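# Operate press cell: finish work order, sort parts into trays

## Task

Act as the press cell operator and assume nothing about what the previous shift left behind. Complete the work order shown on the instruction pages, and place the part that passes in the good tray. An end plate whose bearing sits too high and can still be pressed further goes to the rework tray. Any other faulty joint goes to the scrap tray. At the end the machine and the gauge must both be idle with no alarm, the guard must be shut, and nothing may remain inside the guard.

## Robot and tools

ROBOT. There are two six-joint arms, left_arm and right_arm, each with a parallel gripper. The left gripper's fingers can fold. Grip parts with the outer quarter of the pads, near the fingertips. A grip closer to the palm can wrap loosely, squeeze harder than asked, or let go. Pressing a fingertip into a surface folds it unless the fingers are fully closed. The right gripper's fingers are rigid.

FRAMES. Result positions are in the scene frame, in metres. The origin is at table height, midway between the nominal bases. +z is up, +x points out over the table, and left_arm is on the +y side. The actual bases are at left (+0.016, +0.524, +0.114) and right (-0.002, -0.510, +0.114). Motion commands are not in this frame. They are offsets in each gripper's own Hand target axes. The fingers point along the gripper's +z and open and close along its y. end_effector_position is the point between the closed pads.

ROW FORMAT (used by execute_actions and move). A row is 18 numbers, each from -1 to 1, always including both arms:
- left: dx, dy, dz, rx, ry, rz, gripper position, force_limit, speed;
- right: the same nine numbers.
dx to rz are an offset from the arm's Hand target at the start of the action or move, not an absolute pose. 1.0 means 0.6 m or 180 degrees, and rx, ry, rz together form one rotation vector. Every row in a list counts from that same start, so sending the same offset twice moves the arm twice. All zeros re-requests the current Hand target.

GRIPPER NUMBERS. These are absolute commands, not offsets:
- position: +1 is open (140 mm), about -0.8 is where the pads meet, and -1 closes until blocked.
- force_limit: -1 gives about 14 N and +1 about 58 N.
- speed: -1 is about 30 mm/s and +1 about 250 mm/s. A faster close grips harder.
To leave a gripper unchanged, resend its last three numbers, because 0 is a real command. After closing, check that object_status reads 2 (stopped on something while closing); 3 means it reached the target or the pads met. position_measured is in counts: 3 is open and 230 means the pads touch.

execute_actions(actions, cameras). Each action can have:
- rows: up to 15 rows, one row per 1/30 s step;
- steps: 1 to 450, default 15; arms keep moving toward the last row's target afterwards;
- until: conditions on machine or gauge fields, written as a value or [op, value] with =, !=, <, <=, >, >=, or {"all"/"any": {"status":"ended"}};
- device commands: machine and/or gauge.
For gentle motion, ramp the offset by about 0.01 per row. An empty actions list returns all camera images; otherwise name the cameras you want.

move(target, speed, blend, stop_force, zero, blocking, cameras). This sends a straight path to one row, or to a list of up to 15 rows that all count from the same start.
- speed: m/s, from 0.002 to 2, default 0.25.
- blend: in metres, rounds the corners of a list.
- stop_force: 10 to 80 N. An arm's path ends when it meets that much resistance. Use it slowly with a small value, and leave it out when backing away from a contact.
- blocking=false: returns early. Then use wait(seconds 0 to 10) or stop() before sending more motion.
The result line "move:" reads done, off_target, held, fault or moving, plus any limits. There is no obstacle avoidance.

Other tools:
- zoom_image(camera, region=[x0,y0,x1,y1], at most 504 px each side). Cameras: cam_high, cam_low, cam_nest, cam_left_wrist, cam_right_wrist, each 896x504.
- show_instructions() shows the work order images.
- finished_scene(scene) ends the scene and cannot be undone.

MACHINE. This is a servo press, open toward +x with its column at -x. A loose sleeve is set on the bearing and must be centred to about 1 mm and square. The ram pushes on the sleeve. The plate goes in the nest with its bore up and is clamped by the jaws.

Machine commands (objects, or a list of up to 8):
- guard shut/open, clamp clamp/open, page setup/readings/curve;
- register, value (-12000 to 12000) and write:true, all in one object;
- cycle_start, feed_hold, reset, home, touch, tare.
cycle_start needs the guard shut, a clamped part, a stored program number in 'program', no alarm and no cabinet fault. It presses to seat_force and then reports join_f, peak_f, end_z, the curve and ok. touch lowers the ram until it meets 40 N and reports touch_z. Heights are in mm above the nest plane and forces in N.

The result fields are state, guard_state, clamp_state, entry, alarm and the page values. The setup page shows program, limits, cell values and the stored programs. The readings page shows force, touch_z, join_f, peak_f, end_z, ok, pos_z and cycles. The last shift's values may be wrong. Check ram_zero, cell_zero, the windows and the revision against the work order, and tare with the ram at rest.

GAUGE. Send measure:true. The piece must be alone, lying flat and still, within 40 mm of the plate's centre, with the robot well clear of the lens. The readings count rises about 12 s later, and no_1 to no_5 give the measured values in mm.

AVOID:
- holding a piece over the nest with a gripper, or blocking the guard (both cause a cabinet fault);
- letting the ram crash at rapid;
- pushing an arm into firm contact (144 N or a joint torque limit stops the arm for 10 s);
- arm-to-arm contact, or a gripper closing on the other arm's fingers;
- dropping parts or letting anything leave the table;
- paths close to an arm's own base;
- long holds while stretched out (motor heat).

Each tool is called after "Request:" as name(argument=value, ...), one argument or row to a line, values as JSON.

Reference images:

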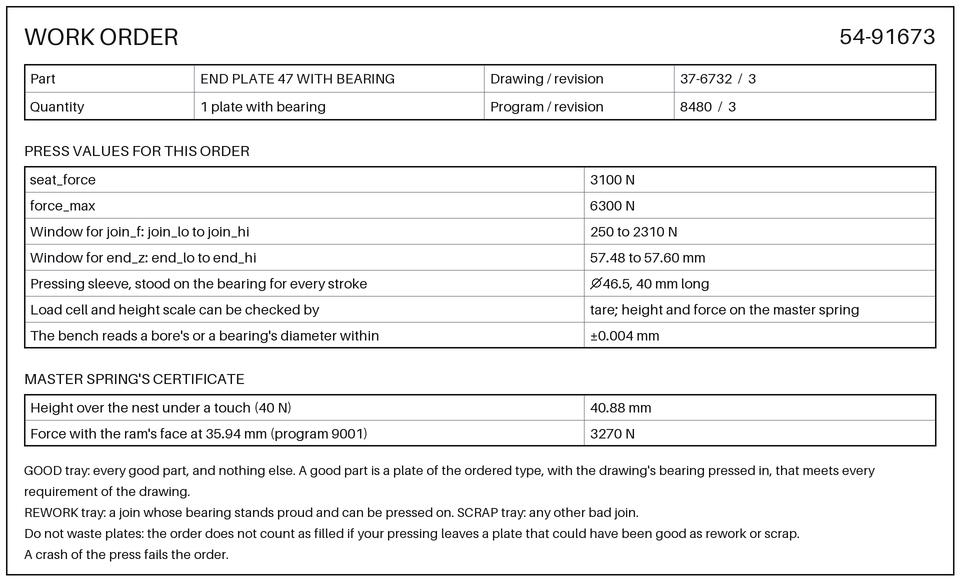

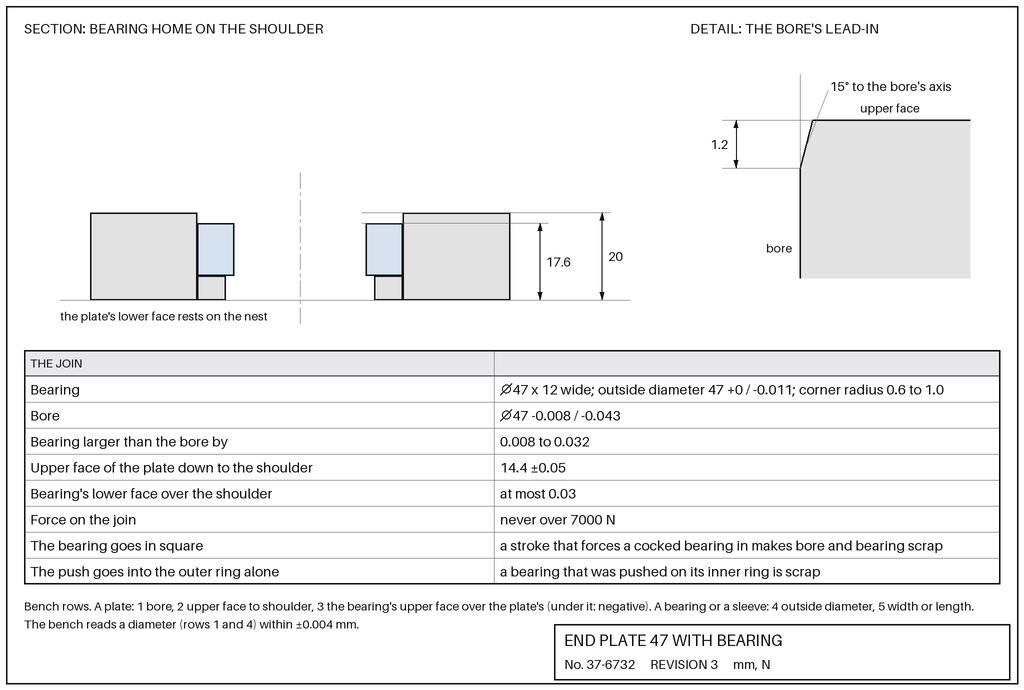

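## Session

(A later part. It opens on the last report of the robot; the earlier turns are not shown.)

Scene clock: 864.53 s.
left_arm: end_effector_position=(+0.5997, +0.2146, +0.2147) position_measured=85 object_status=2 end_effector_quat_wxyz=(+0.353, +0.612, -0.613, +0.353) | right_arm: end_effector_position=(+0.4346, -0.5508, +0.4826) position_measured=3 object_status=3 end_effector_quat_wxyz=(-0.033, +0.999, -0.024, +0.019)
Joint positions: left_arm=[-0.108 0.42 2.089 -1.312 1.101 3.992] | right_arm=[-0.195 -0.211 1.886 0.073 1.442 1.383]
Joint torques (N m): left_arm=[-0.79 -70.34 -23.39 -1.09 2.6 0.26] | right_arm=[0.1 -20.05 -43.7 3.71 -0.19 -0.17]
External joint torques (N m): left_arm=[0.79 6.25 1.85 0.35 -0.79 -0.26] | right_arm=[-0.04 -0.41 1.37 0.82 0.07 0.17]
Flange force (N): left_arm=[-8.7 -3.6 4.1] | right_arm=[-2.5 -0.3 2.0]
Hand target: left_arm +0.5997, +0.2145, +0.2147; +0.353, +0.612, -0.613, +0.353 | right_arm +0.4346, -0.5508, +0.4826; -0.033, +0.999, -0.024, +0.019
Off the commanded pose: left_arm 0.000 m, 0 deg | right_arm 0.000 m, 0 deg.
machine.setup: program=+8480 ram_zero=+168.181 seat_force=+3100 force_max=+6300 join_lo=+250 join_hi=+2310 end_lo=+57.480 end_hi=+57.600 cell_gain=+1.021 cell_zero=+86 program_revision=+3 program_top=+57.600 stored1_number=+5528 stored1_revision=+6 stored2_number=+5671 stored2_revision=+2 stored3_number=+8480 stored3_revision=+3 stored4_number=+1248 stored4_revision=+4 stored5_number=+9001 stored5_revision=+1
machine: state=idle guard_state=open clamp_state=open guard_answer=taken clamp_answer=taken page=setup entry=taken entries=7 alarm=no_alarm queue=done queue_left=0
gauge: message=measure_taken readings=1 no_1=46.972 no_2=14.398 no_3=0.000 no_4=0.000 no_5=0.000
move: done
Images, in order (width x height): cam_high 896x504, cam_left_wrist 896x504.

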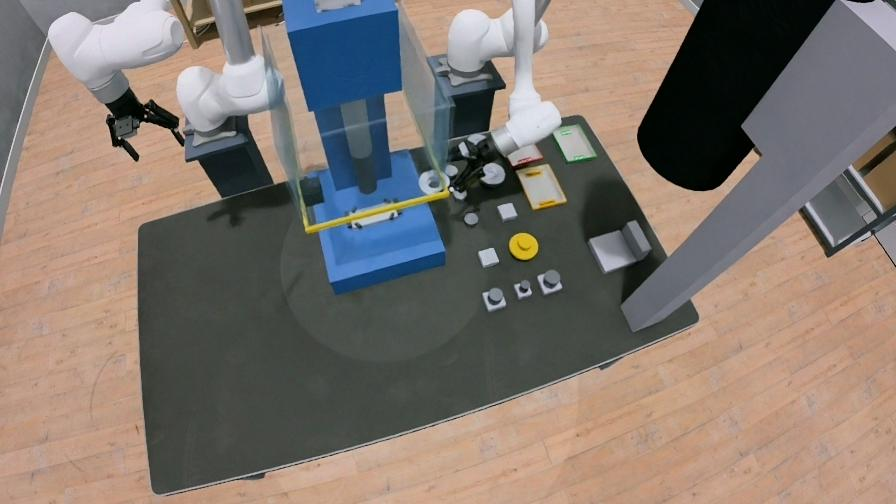

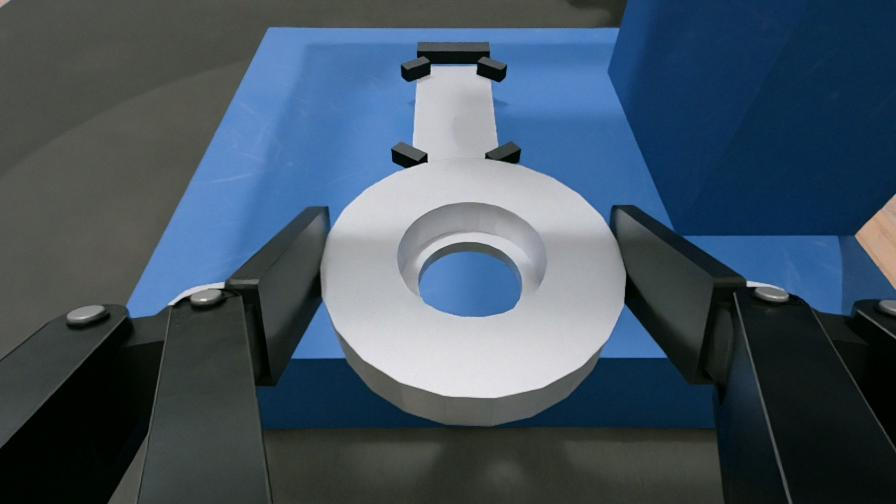

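Request:
move(
  target=[0.1113,-0.0005,0.3351,0,0,0,-1,0,-1,0,0,0,0,0,0,1,1,1],
  cameras=["cam_nest","cam_low","cam_left_wrist"],
  speed=0.15,
)

Request:
zoom_image(
  camera="cam_low",
  region=[380, 100, 530, 260],
)

Scene clock: 876.03 s.
left_arm: end_effector_position=(+0.5999, +0.0071, +0.1719) position_measured=85 object_status=2 end_effector_quat_wxyz=(+0.353, +0.612, -0.613, +0.353) | right_arm: end_effector_position=(+0.4346, -0.5508, +0.4826) position_measured=3 object_status=3 end_effector_quat_wxyz=(-0.033, +0.999, -0.024, +0.019)
Joint positions: left_arm=[-0.44 0.53 2.017 -1.593 0.907 4.008] | right_arm=[-0.195 -0.211 1.886 0.073 1.442 1.383]
Joint torques (N m): left_arm=[-0.16 -80.14 -22.84 -1.54 2.65 0.28] | right_arm=[0.2 -20.17 -43.52 3.67 -0.21 -0.12]
External joint torques (N m): left_arm=[0.06 6.8 1.86 0.25 -0.82 -0.28] | right_arm=[-0.31 -0.21 1.17 0.85 0.09 0.12]
Flange force (N): left_arm=[-7.4 -3.3 6.2] | right_arm=[-2.1 0.4 1.6]
Hand target: left_arm +0.5999, +0.0070, +0.1718; +0.353, +0.612, -0.613, +0.353 | right_arm +0.4346, -0.5508, +0.4826; -0.033, +0.999, -0.024, +0.019
Off the commanded pose: left_arm 0.000 m, 0 deg | right_arm 0.000 m, 0 deg.
machine.setup: program=+8480 ram_zero=+168.181 seat_force=+3100 force_max=+6300 join_lo=+250 join_hi=+2310 end_lo=+57.480 end_hi=+57.600 cell_gain=+1.021 cell_zero=+86 program_revision=+3 program_top=+57.600 stored1_number=+5528 stored1_revision=+6 stored2_number=+5671 stored2_revision=+2 stored3_number=+8480 stored3_revision=+3 stored4_number=+1248 stored4_revision=+4 stored5_number=+9001 stored5_revision=+1
machine: state=idle guard_state=open clamp_state=open guard_answer=taken clamp_answer=taken page=setup entry=taken entries=7 alarm=no_alarm queue=done queue_left=0
gauge: message=measure_taken readings=1 no_1=46.972 no_2=14.398 no_3=0.000 no_4=0.000 no_5=0.000
move: done
Images, in order (width x height): cam_low 896x504, cam_nest 896x504, cam_left_wrist 896x504.

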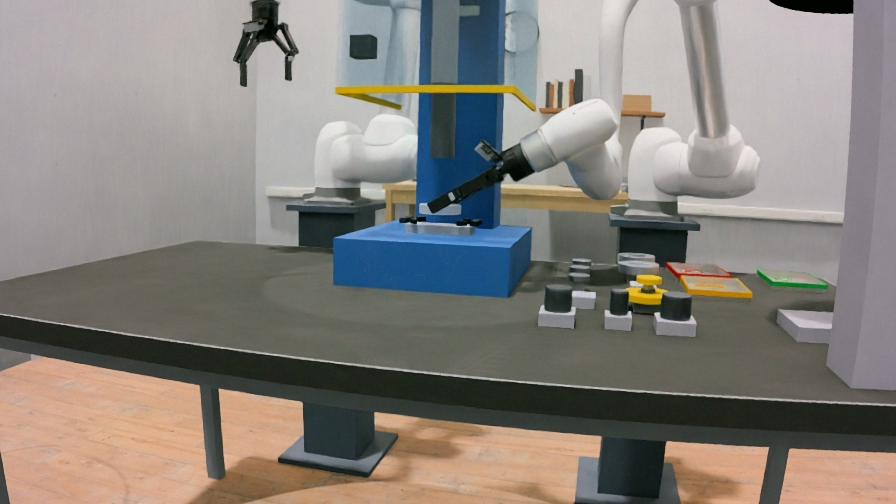

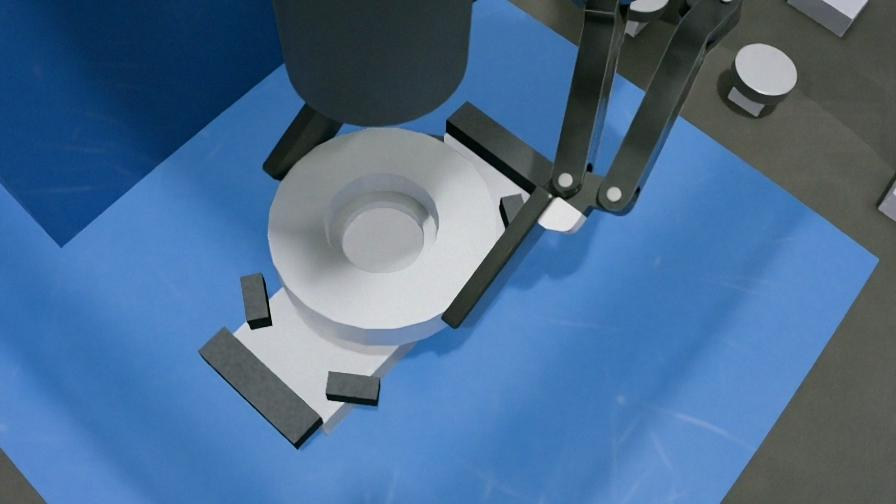

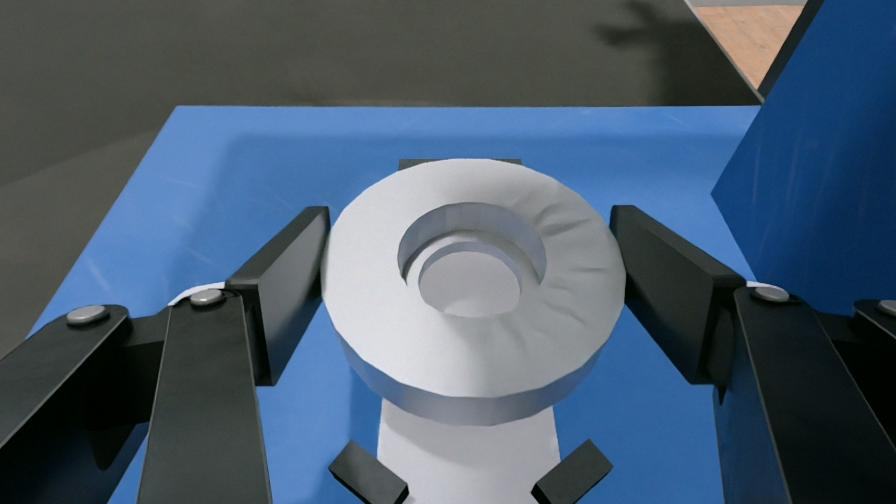

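Scaled by 3.150 from the camera's 896x504 image, which has a finer 1280x720 frame.

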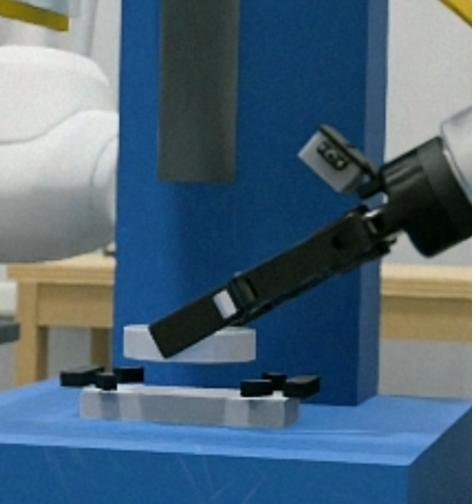

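Request:
move(
  target=[-0.065,0,0.0375,0,0,0,-1,0,-1,0,0,0,0,0,0,1,1,1],
  cameras=["cam_nest","cam_low","cam_left_wrist"],
  speed=0.012,
  stop_force=12,
)

Request:
zoom_image(
  camera="cam_low",
  region=[380, 100, 530, 260],
)

Scene clock: 885.47 s.
left_arm: end_effector_position=(+0.5999, +0.0070, +0.1460) position_measured=85 object_status=2 end_effector_quat_wxyz=(+0.354, +0.612, -0.613, +0.353) | right_arm: end_effector_position=(+0.4346, -0.5508, +0.4826) position_measured=3 object_status=3 end_effector_quat_wxyz=(-0.033, +0.999, -0.024, +0.019)
Joint positions: left_arm=[-0.44 0.569 2.021 -1.627 0.909 4.064] | right_arm=[-0.195 -0.211 1.886 0.073 1.442 1.383]
Joint torques (N m): left_arm=[-0.25 -66.88 -14.5 0.29 -1.8 -0.26] | right_arm=[0.38 -20.34 -43.58 3.69 -0.22 -0.16]
External joint torques (N m): left_arm=[0.09 -8.44 -4.91 -1.57 3.72 0.26] | right_arm=[-0.39 -0.09 1.25 0.83 0.1 0.16]
Flange force (N): left_arm=[8.8 -0.5 -6.1] | right_arm=[-2.0 0.5 1.8]
Hand target: left_arm +0.5999, +0.0070, +0.1460; +0.354, +0.612, -0.613, +0.353 (not the last commanded pose) | right_arm +0.4346, -0.5508, +0.4826; -0.033, +0.999, -0.024, +0.019
Off the commanded pose: left_arm 0.019 m, 0 deg | right_arm 0.000 m, 0 deg.
machine.setup: program=+8480 ram_zero=+168.181 seat_force=+3100 force_max=+6300 join_lo=+250 join_hi=+2310 end_lo=+57.480 end_hi=+57.600 cell_gain=+1.021 cell_zero=+86 program_revision=+3 program_top=+57.600 stored1_number=+5528 stored1_revision=+6 stored2_number=+5671 stored2_revision=+2 stored3_number=+8480 stored3_revision=+3 stored4_number=+1248 stored4_revision=+4 stored5_number=+9001 stored5_revision=+1
machine: state=idle guard_state=open clamp_state=open guard_answer=taken clamp_answer=taken page=setup entry=taken entries=7 alarm=no_alarm queue=done queue_left=0
gauge: message=measure_taken readings=1 no_1=46.972 no_2=14.398 no_3=0.000 no_4=0.000 no_5=0.000
move: contact (left_arm)
Images, in order (width x height): cam_low 896x504, cam_nest 896x504, cam_left_wrist 896x504.

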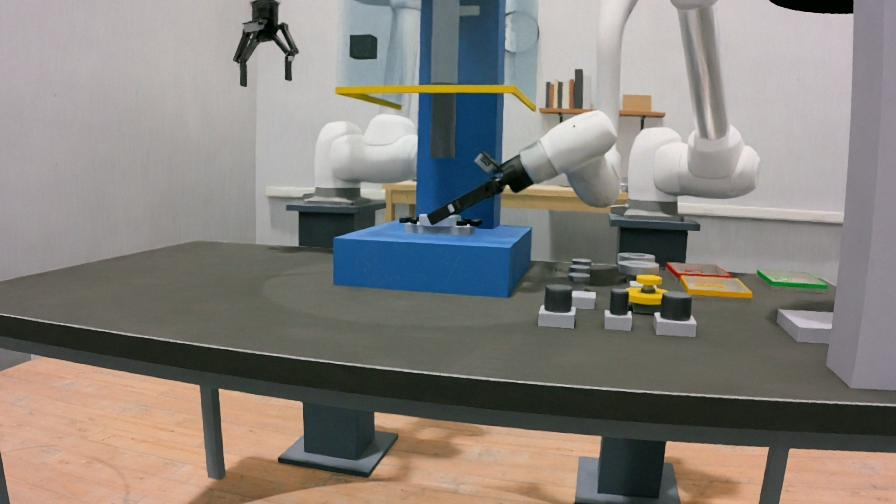

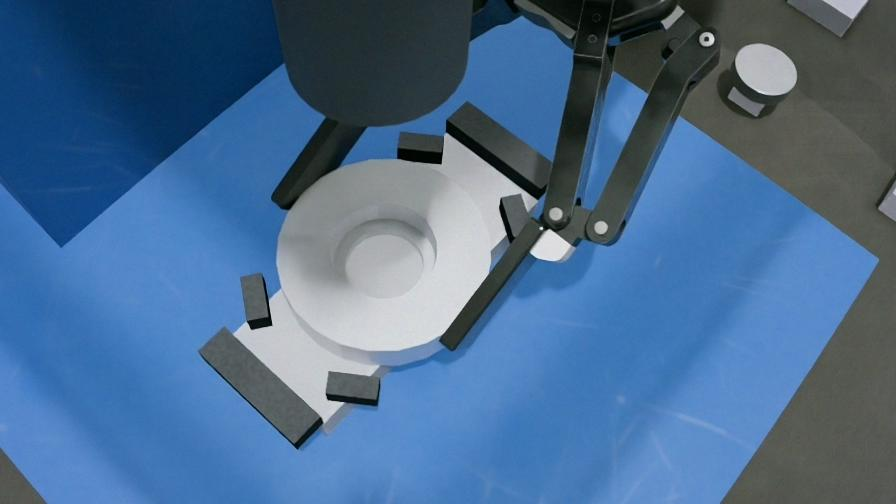

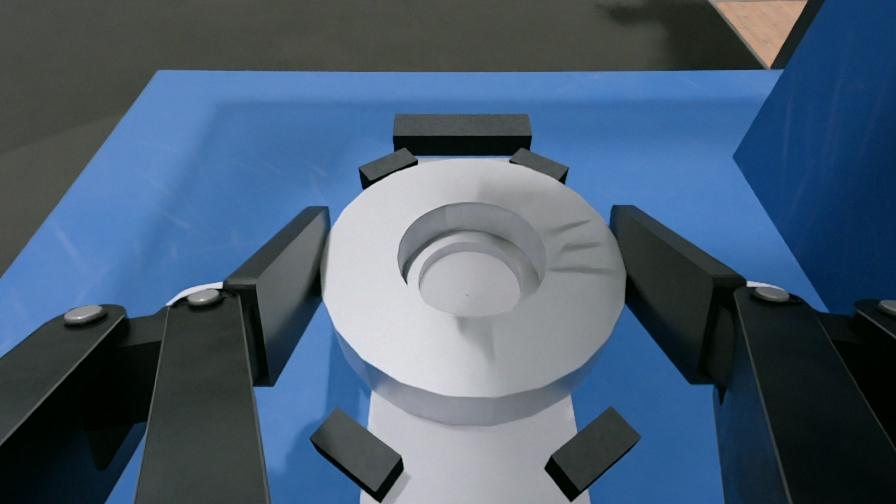

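Scaled by 3.150 from the camera's 896x504 image, which has a finer 1280x720 frame.

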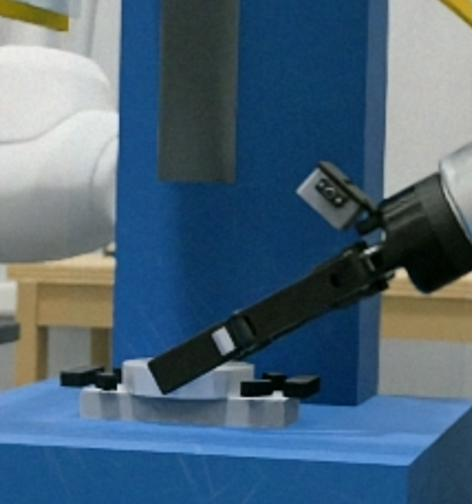

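Request:
move(
  target=[
    [0,0,0,0,0,0,0.66,0,-0.5,0,0,0,0,0,0,1,1,1],
    [0,0,-0.48,0,0,0,0.66,0,-0.5,0,0,0,0,0,0,1,1,1],
    [-0.4059,-0.1068,-0.5883,0,0,0,0.05,0,-0.5,0,0,0,0,0,0,1,1,1],
  ],
  cameras=["cam_nest","cam_left_wrist"],
  speed=[0.05,0.2,0.2],
  blend=[0,0.02,0],
)

Request:
execute_actions(
  actions=[
    {"machine":{"clamp":"clamp"},"steps":60},
  ],
  cameras=["cam_nest"],
)

Scene clock: 914.27 s.
left_arm: end_effector_position=(+0.6642, +0.4344, +0.1117) position_measured=123 object_status=0 end_effector_quat_wxyz=(+0.354, +0.612, -0.613, +0.353) | right_arm: end_effector_position=(+0.4346, -0.5508, +0.4826) position_measured=3 object_status=3 end_effector_quat_wxyz=(-0.033, +0.999, -0.024, +0.019)
Joint positions: left_arm=[0.234 0.666 1.922 -1.086 1.251 4.145] | right_arm=[-0.195 -0.211 1.886 0.073 1.442 1.383]
Joint torques (N m): left_arm=[0.04 -86.66 -18.78 0.08 2.19 0.25] | right_arm=[0.42 -20.14 -43.67 3.68 -0.25 -0.17]
External joint torques (N m): left_arm=[-0.21 4.57 0.69 -0.26 -0.16 -0.25] | right_arm=[-0.45 -0.29 1.3 0.84 0.12 0.17]
Flange force (N): left_arm=[-5.7 -2.9 3.3] | right_arm=[-2.4 0.6 1.7]
Hand target: left_arm +0.6642, +0.4344, +0.1117; +0.354, +0.612, -0.613, +0.353 | right_arm +0.4346, -0.5508, +0.4826; -0.033, +0.999, -0.024, +0.019
Off the commanded pose: left_arm 0.000 m, 0 deg | right_arm 0.000 m, 0 deg.
machine.setup: program=+8480 ram_zero=+168.181 seat_force=+3100 force_max=+6300 join_lo=+250 join_hi=+2310 end_lo=+57.480 end_hi=+57.600 cell_gain=+1.021 cell_zero=+86 program_revision=+3 program_top=+57.600 stored1_number=+5528 stored1_revision=+6 stored2_number=+5671 stored2_revision=+2 stored3_number=+8480 stored3_revision=+3 stored4_number=+1248 stored4_revision=+4 stored5_number=+9001 stored5_revision=+1
machine: state=idle guard_state=open clamp_state=open guard_answer=taken clamp_answer=taken page=setup entry=taken entries=7 alarm=no_alarm queue=done queue_left=0
gauge: message=measure_taken readings=1 no_1=46.972 no_2=14.398 no_3=0.000 no_4=0.000 no_5=0.000
move: done
Images, in order (width x height): cam_nest 896x504, cam_left_wrist 896x504.

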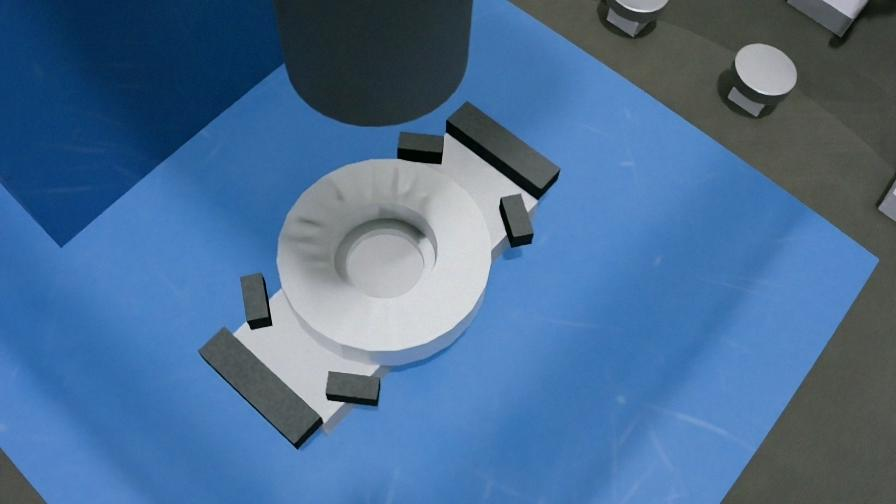

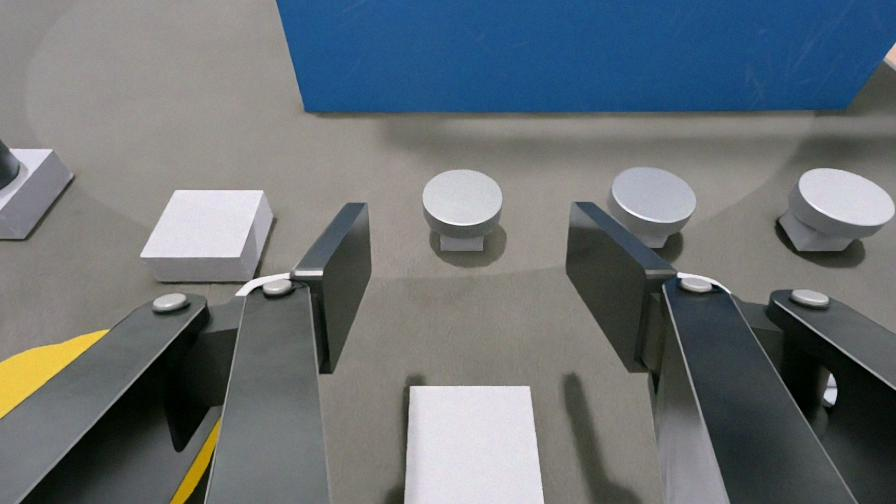

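Scene clock: 916.47 s.
left_arm: end_effector_position=(+0.6642, +0.4344, +0.1117) position_measured=123 object_status=3 end_effector_quat_wxyz=(+0.354, +0.612, -0.613, +0.353) | right_arm: end_effector_position=(+0.4346, -0.5508, +0.4826) position_measured=3 object_status=3 end_effector_quat_wxyz=(-0.033, +0.999, -0.024, +0.019)
Joint positions: left_arm=[0.234 0.666 1.922 -1.086 1.251 4.145] | right_arm=[-0.195 -0.211 1.886 0.073 1.442 1.383]
Joint torques (N m): left_arm=[0.06 -86.63 -18.61 0.1 2.15 0.24] | right_arm=[-0.05 -20.25 -43.82 3.64 -0.18 -0.2]
External joint torques (N m): left_arm=[-0.1 3.93 0.37 -0.29 -0.11 -0.24] | right_arm=[-0.02 -0.1 1.55 0.87 0.06 0.19]
Flange force (N): left_arm=[-5.0 -2.9 2.6] | right_arm=[-2.2 -0.4 2.4]
Hand target: left_arm +0.6642, +0.4344, +0.1117; +0.354, +0.612, -0.613, +0.353 | right_arm +0.4346, -0.5508, +0.4826; -0.033, +0.999, -0.024, +0.019
Tool commands: left_gripper/position=+0.05 left_gripper/force_limit=+0.0 left_gripper/speed=-0.5 right_gripper/position=+1.0 right_gripper/force_limit=+1.0 right_gripper/speed=+1.0
Off the commanded pose: left_arm 0.000 m, 0 deg | right_arm 0.000 m, 0 deg.
machine.setup: program=+8480 ram_zero=+168.181 seat_force=+3100 force_max=+6300 join_lo=+250 join_hi=+2310 end_lo=+57.480 end_hi=+57.600 cell_gain=+1.021 cell_zero=+86 program_revision=+3 program_top=+57.600 stored1_number=+5528 stored1_revision=+6 stored2_number=+5671 stored2_revision=+2 stored3_number=+8480 stored3_revision=+3 stored4_number=+1248 stored4_revision=+4 stored5_number=+9001 stored5_revision=+1
machine: state=idle guard_state=open clamp_state=clamped guard_answer=taken clamp_answer=taken page=setup entry=taken entries=7 alarm=no_alarm queue=done queue_left=0
gauge: message=measure_taken readings=1 no_1=46.972 no_2=14.398 no_3=0.000 no_4=0.000 no_5=0.000
Images, in order (width x height): cam_nest 896x504.

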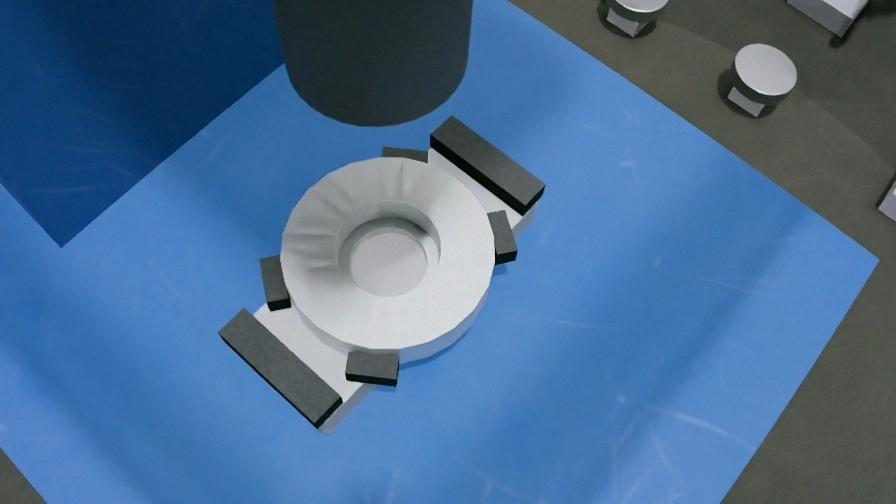

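Request:
move(
  target=[-0.0055,0.002,0.1935,0,0,0,0.05,0,-0.5,0,0,0,0,0,0,1,1,1],
  cameras=["cam_low","cam_left_wrist"],
  speed=0.12,
)

Request:
zoom_image(
  camera="cam_low",
  region=[540, 220, 700, 340],
)

Scene clock: 929.97 s.
left_arm: end_effector_position=(+0.6630, +0.3356, +0.0508) position_measured=123 object_status=3 end_effector_quat_wxyz=(+0.354, +0.612, -0.613, +0.353) | right_arm: end_effector_position=(+0.4346, -0.5508, +0.4826) position_measured=3 object_status=3 end_effector_quat_wxyz=(-0.033, +0.999, -0.024, +0.019)
Joint positions: left_arm=[0.088 0.74 1.966 -1.247 1.141 4.232] | right_arm=[-0.195 -0.211 1.886 0.073 1.442 1.383]
Joint torques (N m): left_arm=[-0.05 -88.24 -14.04 -0.24 2.22 0.29] | right_arm=[0.25 -20.33 -43.67 3.59 -0.17 -0.18]
External joint torques (N m): left_arm=[-0.02 4.65 0.37 -0.2 -0.08 -0.29] | right_arm=[-0.26 -0.09 1.38 0.93 0.06 0.18]
Flange force (N): left_arm=[-6.1 -2.9 3.5] | right_arm=[-2.1 0.2 2.1]
Hand target: left_arm +0.6630, +0.3355, +0.0508; +0.354, +0.612, -0.613, +0.353 | right_arm +0.4346, -0.5508, +0.4826; -0.033, +0.999, -0.024, +0.019
Off the commanded pose: left_arm 0.000 m, 0 deg | right_arm 0.000 m, 0 deg.
machine.setup: program=+8480 ram_zero=+168.181 seat_force=+3100 force_max=+6300 join_lo=+250 join_hi=+2310 end_lo=+57.480 end_hi=+57.600 cell_gain=+1.021 cell_zero=+86 program_revision=+3 program_top=+57.600 stored1_number=+5528 stored1_revision=+6 stored2_number=+5671 stored2_revision=+2 stored3_number=+8480 stored3_revision=+3 stored4_number=+1248 stored4_revision=+4 stored5_number=+9001 stored5_revision=+1
machine: state=idle guard_state=open clamp_state=clamped guard_answer=taken clamp_answer=taken page=setup entry=taken entries=7 alarm=no_alarm queue=done queue_left=0
gauge: message=measure_taken readings=1 no_1=46.972 no_2=14.398 no_3=0.000 no_4=0.000 no_5=0.000
move: done
Images, in order (width x height): cam_low 896x504, cam_left_wrist 896x504.

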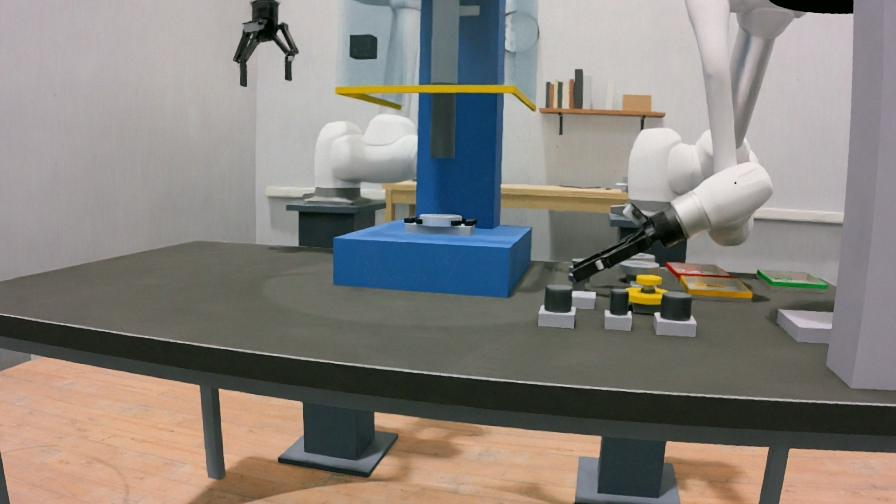

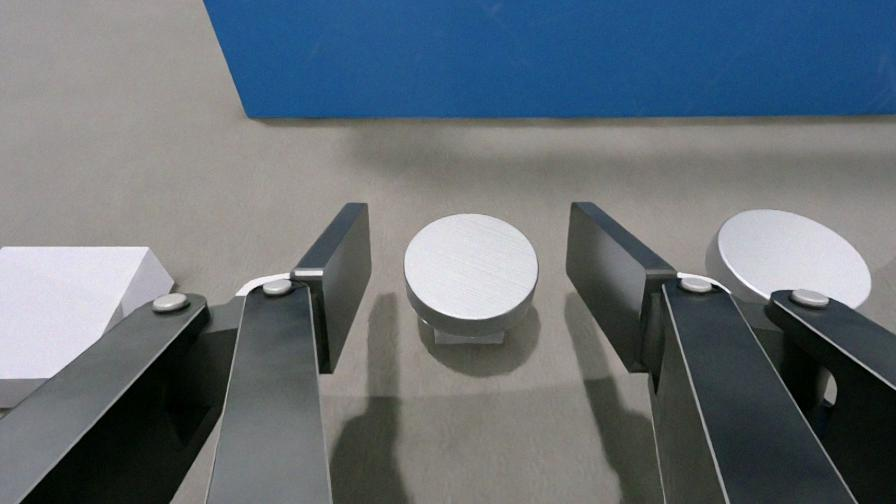

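Scaled by 3.150 from the camera's 896x504 image, which has a finer 1280x720 frame.

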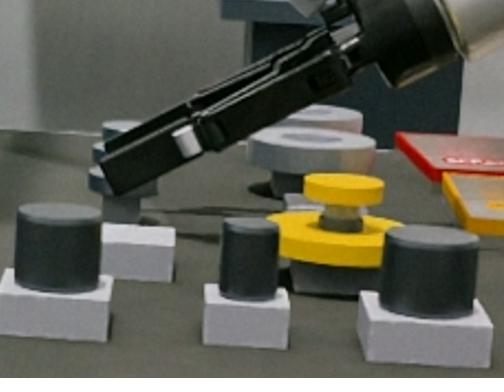

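Request:
move(
  target=[-0.0072,0,0.0042,0,0,0,0.05,0,-0.5,0,0,0,0,0,0,1,1,1],
  cameras=["cam_left_wrist"],
  speed=0.05,
)

Request:
execute_actions(
  actions=[
    {"rows":[[0,0,0,0,0,0,-1,0,-1,0,0,0,0,0,0,1,1,1]],"steps":75},
  ],
  cameras=["cam_left_wrist"],
)

Request:
move(
  target=[0.1155,0,-0.0667,0,0,0,-1,0,-1,0,0,0,0,0,0,1,1,1],
  cameras=["cam_left_wrist","cam_low"],
  speed=0.08,
)

Request:
zoom_image(
  camera="cam_low",
  region=[540, 180, 700, 300],
)

Scene clock: 948.13 s.
left_arm: end_effector_position=(+0.6630, +0.3355, +0.0458) position_measured=123 object_status=3 end_effector_quat_wxyz=(+0.354, +0.612, -0.613, +0.353) | right_arm: end_effector_position=(+0.4346, -0.5508, +0.4826) position_measured=3 object_status=3 end_effector_quat_wxyz=(-0.033, +0.999, -0.024, +0.019)
Joint positions: left_arm=[0.088 0.748 1.965 -1.25 1.138 4.24] | right_arm=[-0.195 -0.211 1.886 0.073 1.442 1.383]
Joint torques (N m): left_arm=[-0.17 -88.11 -13.68 -0.19 2.28 0.23] | right_arm=[0.36 -20.45 -43.67 3.64 -0.19 -0.13]
External joint torques (N m): left_arm=[0.11 3.64 0 -0.25 -0.12 -0.23] | right_arm=[-0.43 0.07 1.34 0.88 0.07 0.12]
Flange force (N): left_arm=[-5.0 -2.8 2.7] | right_arm=[-1.9 0.7 2.0]
Hand target: left_arm +0.6630, +0.3355, +0.0458; +0.354, +0.612, -0.613, +0.353 | right_arm +0.4346, -0.5508, +0.4826; -0.033, +0.999, -0.024, +0.019
Off the commanded pose: left_arm 0.000 m, 0 deg | right_arm 0.000 m, 0 deg.
machine.setup: program=+8480 ram_zero=+168.181 seat_force=+3100 force_max=+6300 join_lo=+250 join_hi=+2310 end_lo=+57.480 end_hi=+57.600 cell_gain=+1.021 cell_zero=+86 program_revision=+3 program_top=+57.600 stored1_number=+5528 stored1_revision=+6 stored2_number=+5671 stored2_revision=+2 stored3_number=+8480 stored3_revision=+3 stored4_number=+1248 stored4_revision=+4 stored5_number=+9001 stored5_revision=+1
machine: state=idle guard_state=open clamp_state=clamped guard_answer=taken clamp_answer=taken page=setup entry=taken entries=7 alarm=no_alarm queue=done queue_left=0
gauge: message=measure_taken readings=1 no_1=46.972 no_2=14.398 no_3=0.000 no_4=0.000 no_5=0.000
move: done
Images, in order (width x height): cam_left_wrist 896x504.

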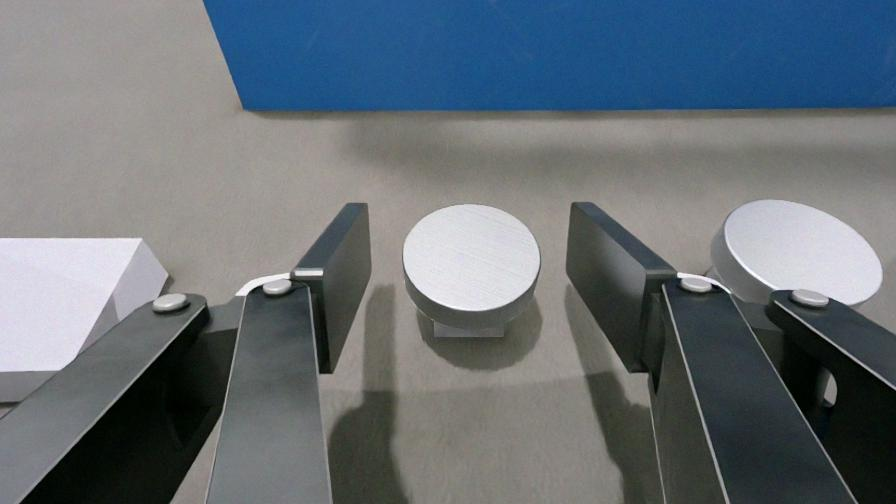

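Scene clock: 950.83 s.
left_arm: end_effector_position=(+0.6630, +0.3355, +0.0458) position_measured=162 object_status=2 end_effector_quat_wxyz=(+0.354, +0.612, -0.613, +0.353) | right_arm: end_effector_position=(+0.4346, -0.5508, +0.4826) position_measured=3 object_status=3 end_effector_quat_wxyz=(-0.033, +0.999, -0.024, +0.019)
Joint positions: left_arm=[0.088 0.748 1.965 -1.25 1.138 4.24] | right_arm=[-0.195 -0.211 1.886 0.073 1.442 1.383]
Joint torques (N m): left_arm=[-2.4 -83.39 -12 0.44 0.7 0.27] | right_arm=[-0.29 -20.11 -43.74 3.65 -0.14 -0.11]
External joint torques (N m): left_arm=[2.27 -1.03 -1.69 -0.9 1.46 -0.28] | right_arm=[0.18 -0.27 1.38 0.86 0.02 0.11]
Flange force (N): left_arm=[-0.2 -2.8 -4.0] | right_arm=[-2.2 -0.7 2.2]
Hand target: left_arm +0.6630, +0.3355, +0.0458; +0.354, +0.612, -0.613, +0.353 | right_arm +0.4346, -0.5508, +0.4826; -0.033, +0.999, -0.024, +0.019
Off the commanded pose: left_arm 0.000 m, 0 deg | right_arm 0.000 m, 0 deg.
machine.setup: program=+8480 ram_zero=+168.181 seat_force=+3100 force_max=+6300 join_lo=+250 join_hi=+2310 end_lo=+57.480 end_hi=+57.600 cell_gain=+1.021 cell_zero=+86 program_revision=+3 program_top=+57.600 stored1_number=+5528 stored1_revision=+6 stored2_number=+5671 stored2_revision=+2 stored3_number=+8480 stored3_revision=+3 stored4_number=+1248 stored4_revision=+4 stored5_number=+9001 stored5_revision=+1
machine: state=idle guard_state=open clamp_state=clamped guard_answer=taken clamp_answer=taken page=setup entry=taken entries=7 alarm=no_alarm queue=done queue_left=0
gauge: message=measure_taken readings=1 no_1=46.972 no_2=14.398 no_3=0.000 no_4=0.000 no_5=0.000
Images, in order (width x height): cam_left_wrist 896x504.

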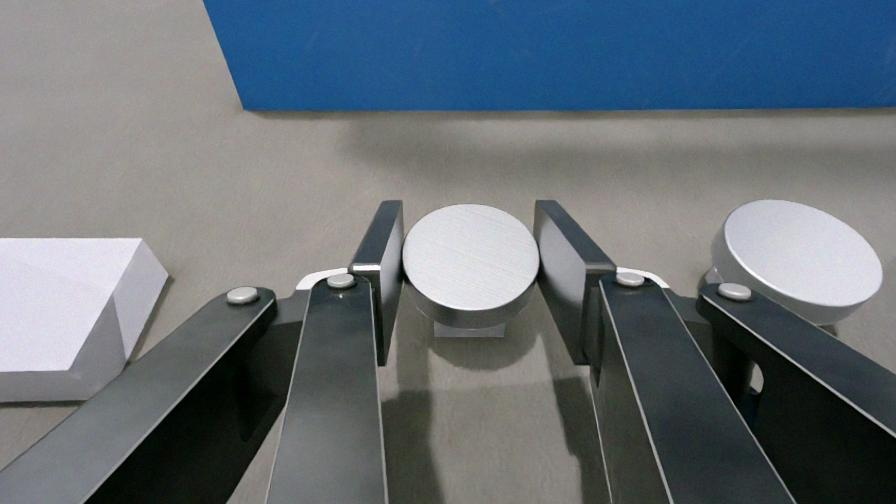

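Scene clock: 952.13 s.
left_arm: end_effector_position=(+0.6630, +0.3355, +0.1258) position_measured=162 object_status=2 end_effector_quat_wxyz=(+0.354, +0.612, -0.613, +0.353) | right_arm: end_effector_position=(+0.4346, -0.5508, +0.4826) position_measured=3 object_status=3 end_effector_quat_wxyz=(-0.033, +0.999, -0.024, +0.019)
Joint positions: left_arm=[0.088 0.624 1.969 -1.201 1.179 4.116] | right_arm=[-0.195 -0.211 1.886 0.073 1.442 1.383]
Joint torques (N m): left_arm=[-0.1 -82.59 -18.93 -0.41 2.31 0.25] | right_arm=[-0.09 -20.22 -43.8 3.61 -0.22 -0.13]
External joint torques (N m): left_arm=[0.09 3.56 0.56 -0.03 -0.31 -0.25] | right_arm=[0.05 -0.2 1.45 0.91 0.1 0.12]
Flange force (N): left_arm=[-4.5 -2.2 2.5] | right_arm=[-2.3 -0.4 2.1]
Hand target: left_arm +0.6630, +0.3355, +0.1258; +0.354, +0.612, -0.613, +0.353 | right_arm +0.4346, -0.5508, +0.4826; -0.033, +0.999, -0.024, +0.019
Off the commanded pose: left_arm 0.000 m, 0 deg | right_arm 0.000 m, 0 deg.
machine.setup: program=+8480 ram_zero=+168.181 seat_force=+3100 force_max=+6300 join_lo=+250 join_hi=+2310 end_lo=+57.480 end_hi=+57.600 cell_gain=+1.021 cell_zero=+86 program_revision=+3 program_top=+57.600 stored1_number=+5528 stored1_revision=+6 stored2_number=+5671 stored2_revision=+2 stored3_number=+8480 stored3_revision=+3 stored4_number=+1248 stored4_revision=+4 stored5_number=+9001 stored5_revision=+1
machine: state=idle guard_state=open clamp_state=clamped guard_answer=taken clamp_answer=taken page=setup entry=taken entries=7 alarm=no_alarm queue=done queue_left=0
gauge: message=measure_taken readings=1 no_1=46.972 no_2=14.398 no_3=0.000 no_4=0.000 no_5=0.000
move: done
Images, in order (width x height): cam_low 896x504, cam_left_wrist 896x504.

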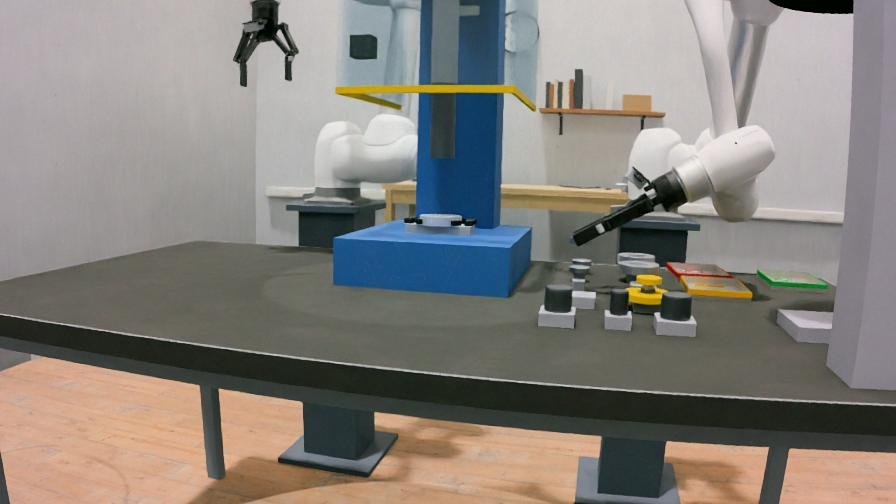

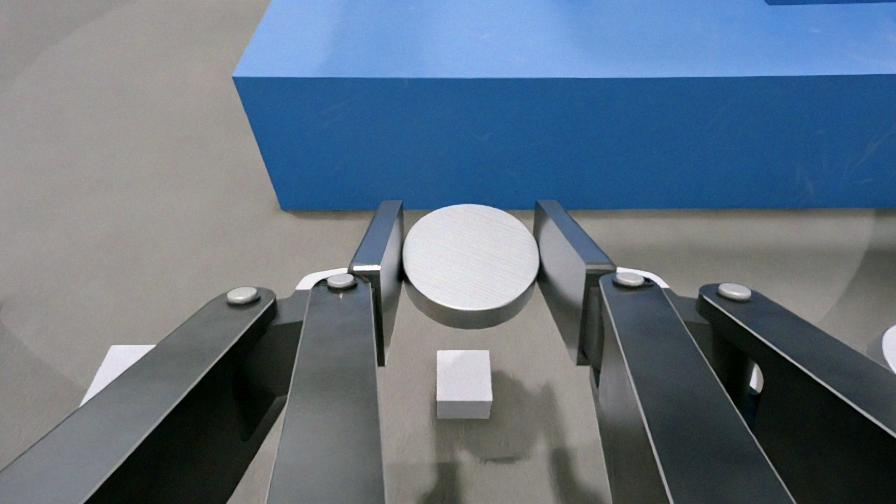

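Scaled by 3.150 from the camera's 896x504 image, which has a finer 1280x720 frame.

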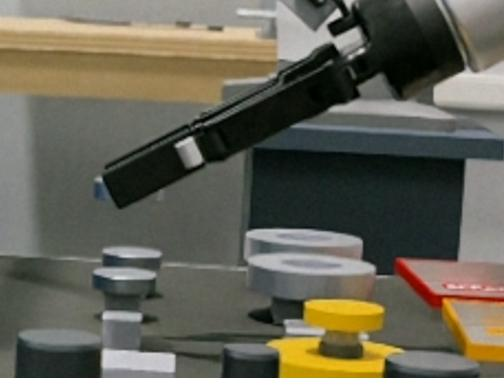

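Request:
move(
  target=[
    [-0.0431,-0.0617,-0.388,0.5052,0,-0.2917,-1,0,-1,0,0,0,0,0,0,1,1,1],
    [-0.3072,-0.405,-0.6127,0.5052,0,-0.2917,-1,0,-1,0,0,0,0,0,0,1,1,1],
    [-0.4154,-0.405,-0.5502,0.5052,0,-0.2917,-1,0,-1,0,0,0,0,0,0,1,1,1],
  ],
  cameras=[],
  speed=[0.3,0.25,0.15],
  blend=[0.05,0.03,0],
)

Request:
move(
  target=[-0.0577,0,0.0333,0,0,0,-1,0,-1,0,0,0,0,0,0,1,1,1],
  cameras=["cam_left_wrist","cam_high"],
  speed=0.01,
  stop_force=12,
)

Request:
zoom_image(
  camera="cam_high",
  region=[540, 160, 700, 300],
)

Scene clock: 982.23 s.
left_arm: end_effector_position=(+0.9062, +0.7459, +0.0752) position_measured=162 object_status=2 end_effector_quat_wxyz=(-0.065, +0.859, +0.113, +0.496) | right_arm: end_effector_position=(+0.4346, -0.5508, +0.4826) position_measured=3 object_status=3 end_effector_quat_wxyz=(-0.033, +0.999, -0.024, +0.019)
Joint positions: left_arm=[0.17 0.682 2.02 -3.264 0.61 4.772] | right_arm=[-0.195 -0.211 1.886 0.073 1.442 1.383]
Joint torques (N m): left_arm=[-0.26 -89.91 -21.81 -1.52 2.69 0.25] | right_arm=[0.11 -19.92 -43.6 3.7 -0.18 -0.12]
External joint torques (N m): left_arm=[0.2 3.69 1.17 -0.21 -0.28 -0.25] | right_arm=[-0.12 -0.52 1.22 0.83 0.06 0.12]
Flange force (N): left_arm=[-4.3 -0.1 3.4] | right_arm=[-2.6 -0.1 1.7]
Hand target: left_arm +0.9062, +0.7459, +0.0751; -0.065, +0.859, +0.113, +0.496 | right_arm +0.4346, -0.5508, +0.4826; -0.033, +0.999, -0.024, +0.019
Off the commanded pose: left_arm 0.000 m, 0 deg | right_arm 0.000 m, 0 deg.
machine.setup: program=+8480 ram_zero=+168.181 seat_force=+3100 force_max=+6300 join_lo=+250 join_hi=+2310 end_lo=+57.480 end_hi=+57.600 cell_gain=+1.021 cell_zero=+86 program_revision=+3 program_top=+57.600 stored1_number=+5528 stored1_revision=+6 stored2_number=+5671 stored2_revision=+2 stored3_number=+8480 stored3_revision=+3 stored4_number=+1248 stored4_revision=+4 stored5_number=+9001 stored5_revision=+1
machine: state=idle guard_state=open clamp_state=clamped guard_answer=taken clamp_answer=taken page=setup entry=taken entries=7 alarm=no_alarm queue=done queue_left=0
gauge: message=measure_taken readings=1 no_1=46.972 no_2=14.398 no_3=0.000 no_4=0.000 no_5=0.000
move: done
No camera images: "cameras" was empty.

Scene clock: 985.63 s.
left_arm: end_effector_position=(+0.9064, +0.7459, +0.0530) position_measured=162 object_status=2 end_effector_quat_wxyz=(-0.065, +0.858, +0.113, +0.496) | right_arm: end_effector_position=(+0.4346, -0.5508, +0.4826) position_measured=3 object_status=3 end_effector_quat_wxyz=(-0.033, +0.999, -0.024, +0.019)
Joint positions: left_arm=[0.17 0.719 2.018 -3.258 0.644 4.765] | right_arm=[-0.195 -0.211 1.886 0.073 1.442 1.383]
Joint torques (N m): left_arm=[-0.33 -75.82 -13.57 -1.47 -2.03 0.23] | right_arm=[0.02 -20.32 -43.72 3.67 -0.17 -0.14]
External joint torques (N m): left_arm=[0.32 -11.62 -5.74 -0.14 4.43 -0.24] | right_arm=[-0.03 -0.08 1.4 0.84 0.05 0.13]
Flange force (N): left_arm=[8.9 -0.2 -7.9] | right_arm=[-2.0 -0.2 2.2]
Hand target: left_arm +0.9064, +0.7459, +0.0530; -0.065, +0.858, +0.113, +0.496 (not the last commanded pose) | right_arm +0.4346, -0.5508, +0.4826; -0.033, +0.999, -0.024, +0.019
Off the commanded pose: left_arm 0.018 m, 0 deg | right_arm 0.000 m, 0 deg.
machine.setup: program=+8480 ram_zero=+168.181 seat_force=+3100 force_max=+6300 join_lo=+250 join_hi=+2310 end_lo=+57.480 end_hi=+57.600 cell_gain=+1.021 cell_zero=+86 program_revision=+3 program_top=+57.600 stored1_number=+5528 stored1_revision=+6 stored2_number=+5671 stored2_revision=+2 stored3_number=+8480 stored3_revision=+3 stored4_number=+1248 stored4_revision=+4 stored5_number=+9001 stored5_revision=+1
machine: state=idle guard_state=open clamp_state=clamped guard_answer=taken clamp_answer=taken page=setup entry=taken entries=7 alarm=no_alarm queue=done queue_left=0
gauge: message=measure_taken readings=1 no_1=46.972 no_2=14.398 no_3=0.000 no_4=0.000 no_5=0.000
move: contact (left_arm)
Images, in order (width x height): cam_high 896x504, cam_left_wrist 896x504.

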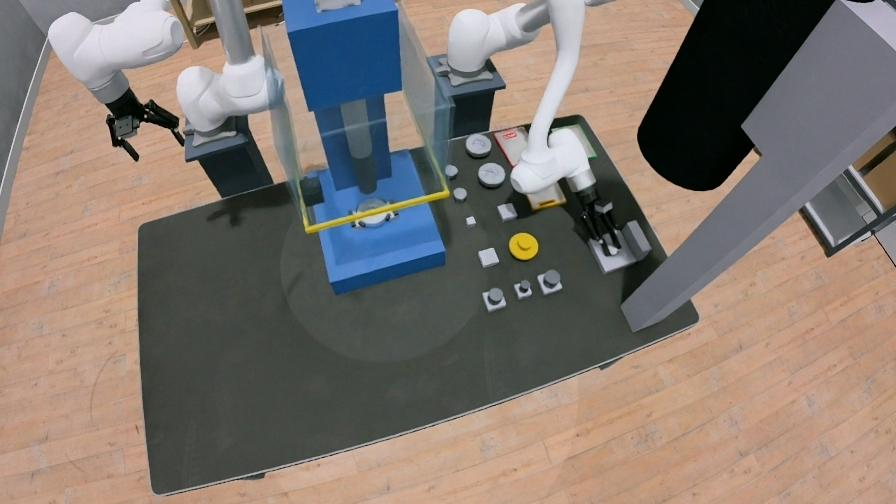

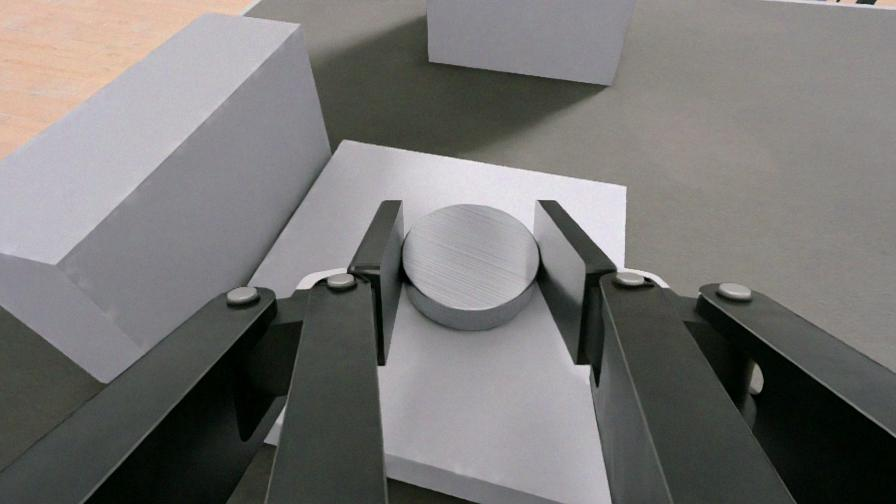

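Scaled by 3.150 from the camera's 896x504 image, which has a finer 1280x720 frame.

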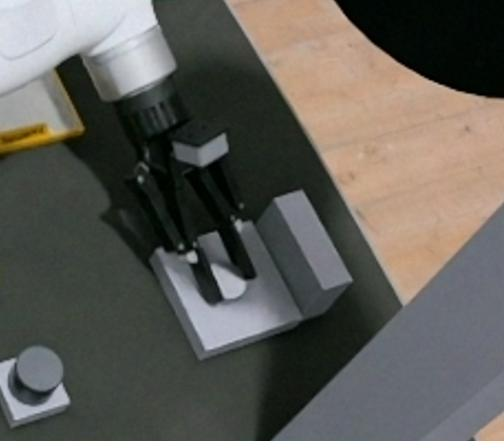

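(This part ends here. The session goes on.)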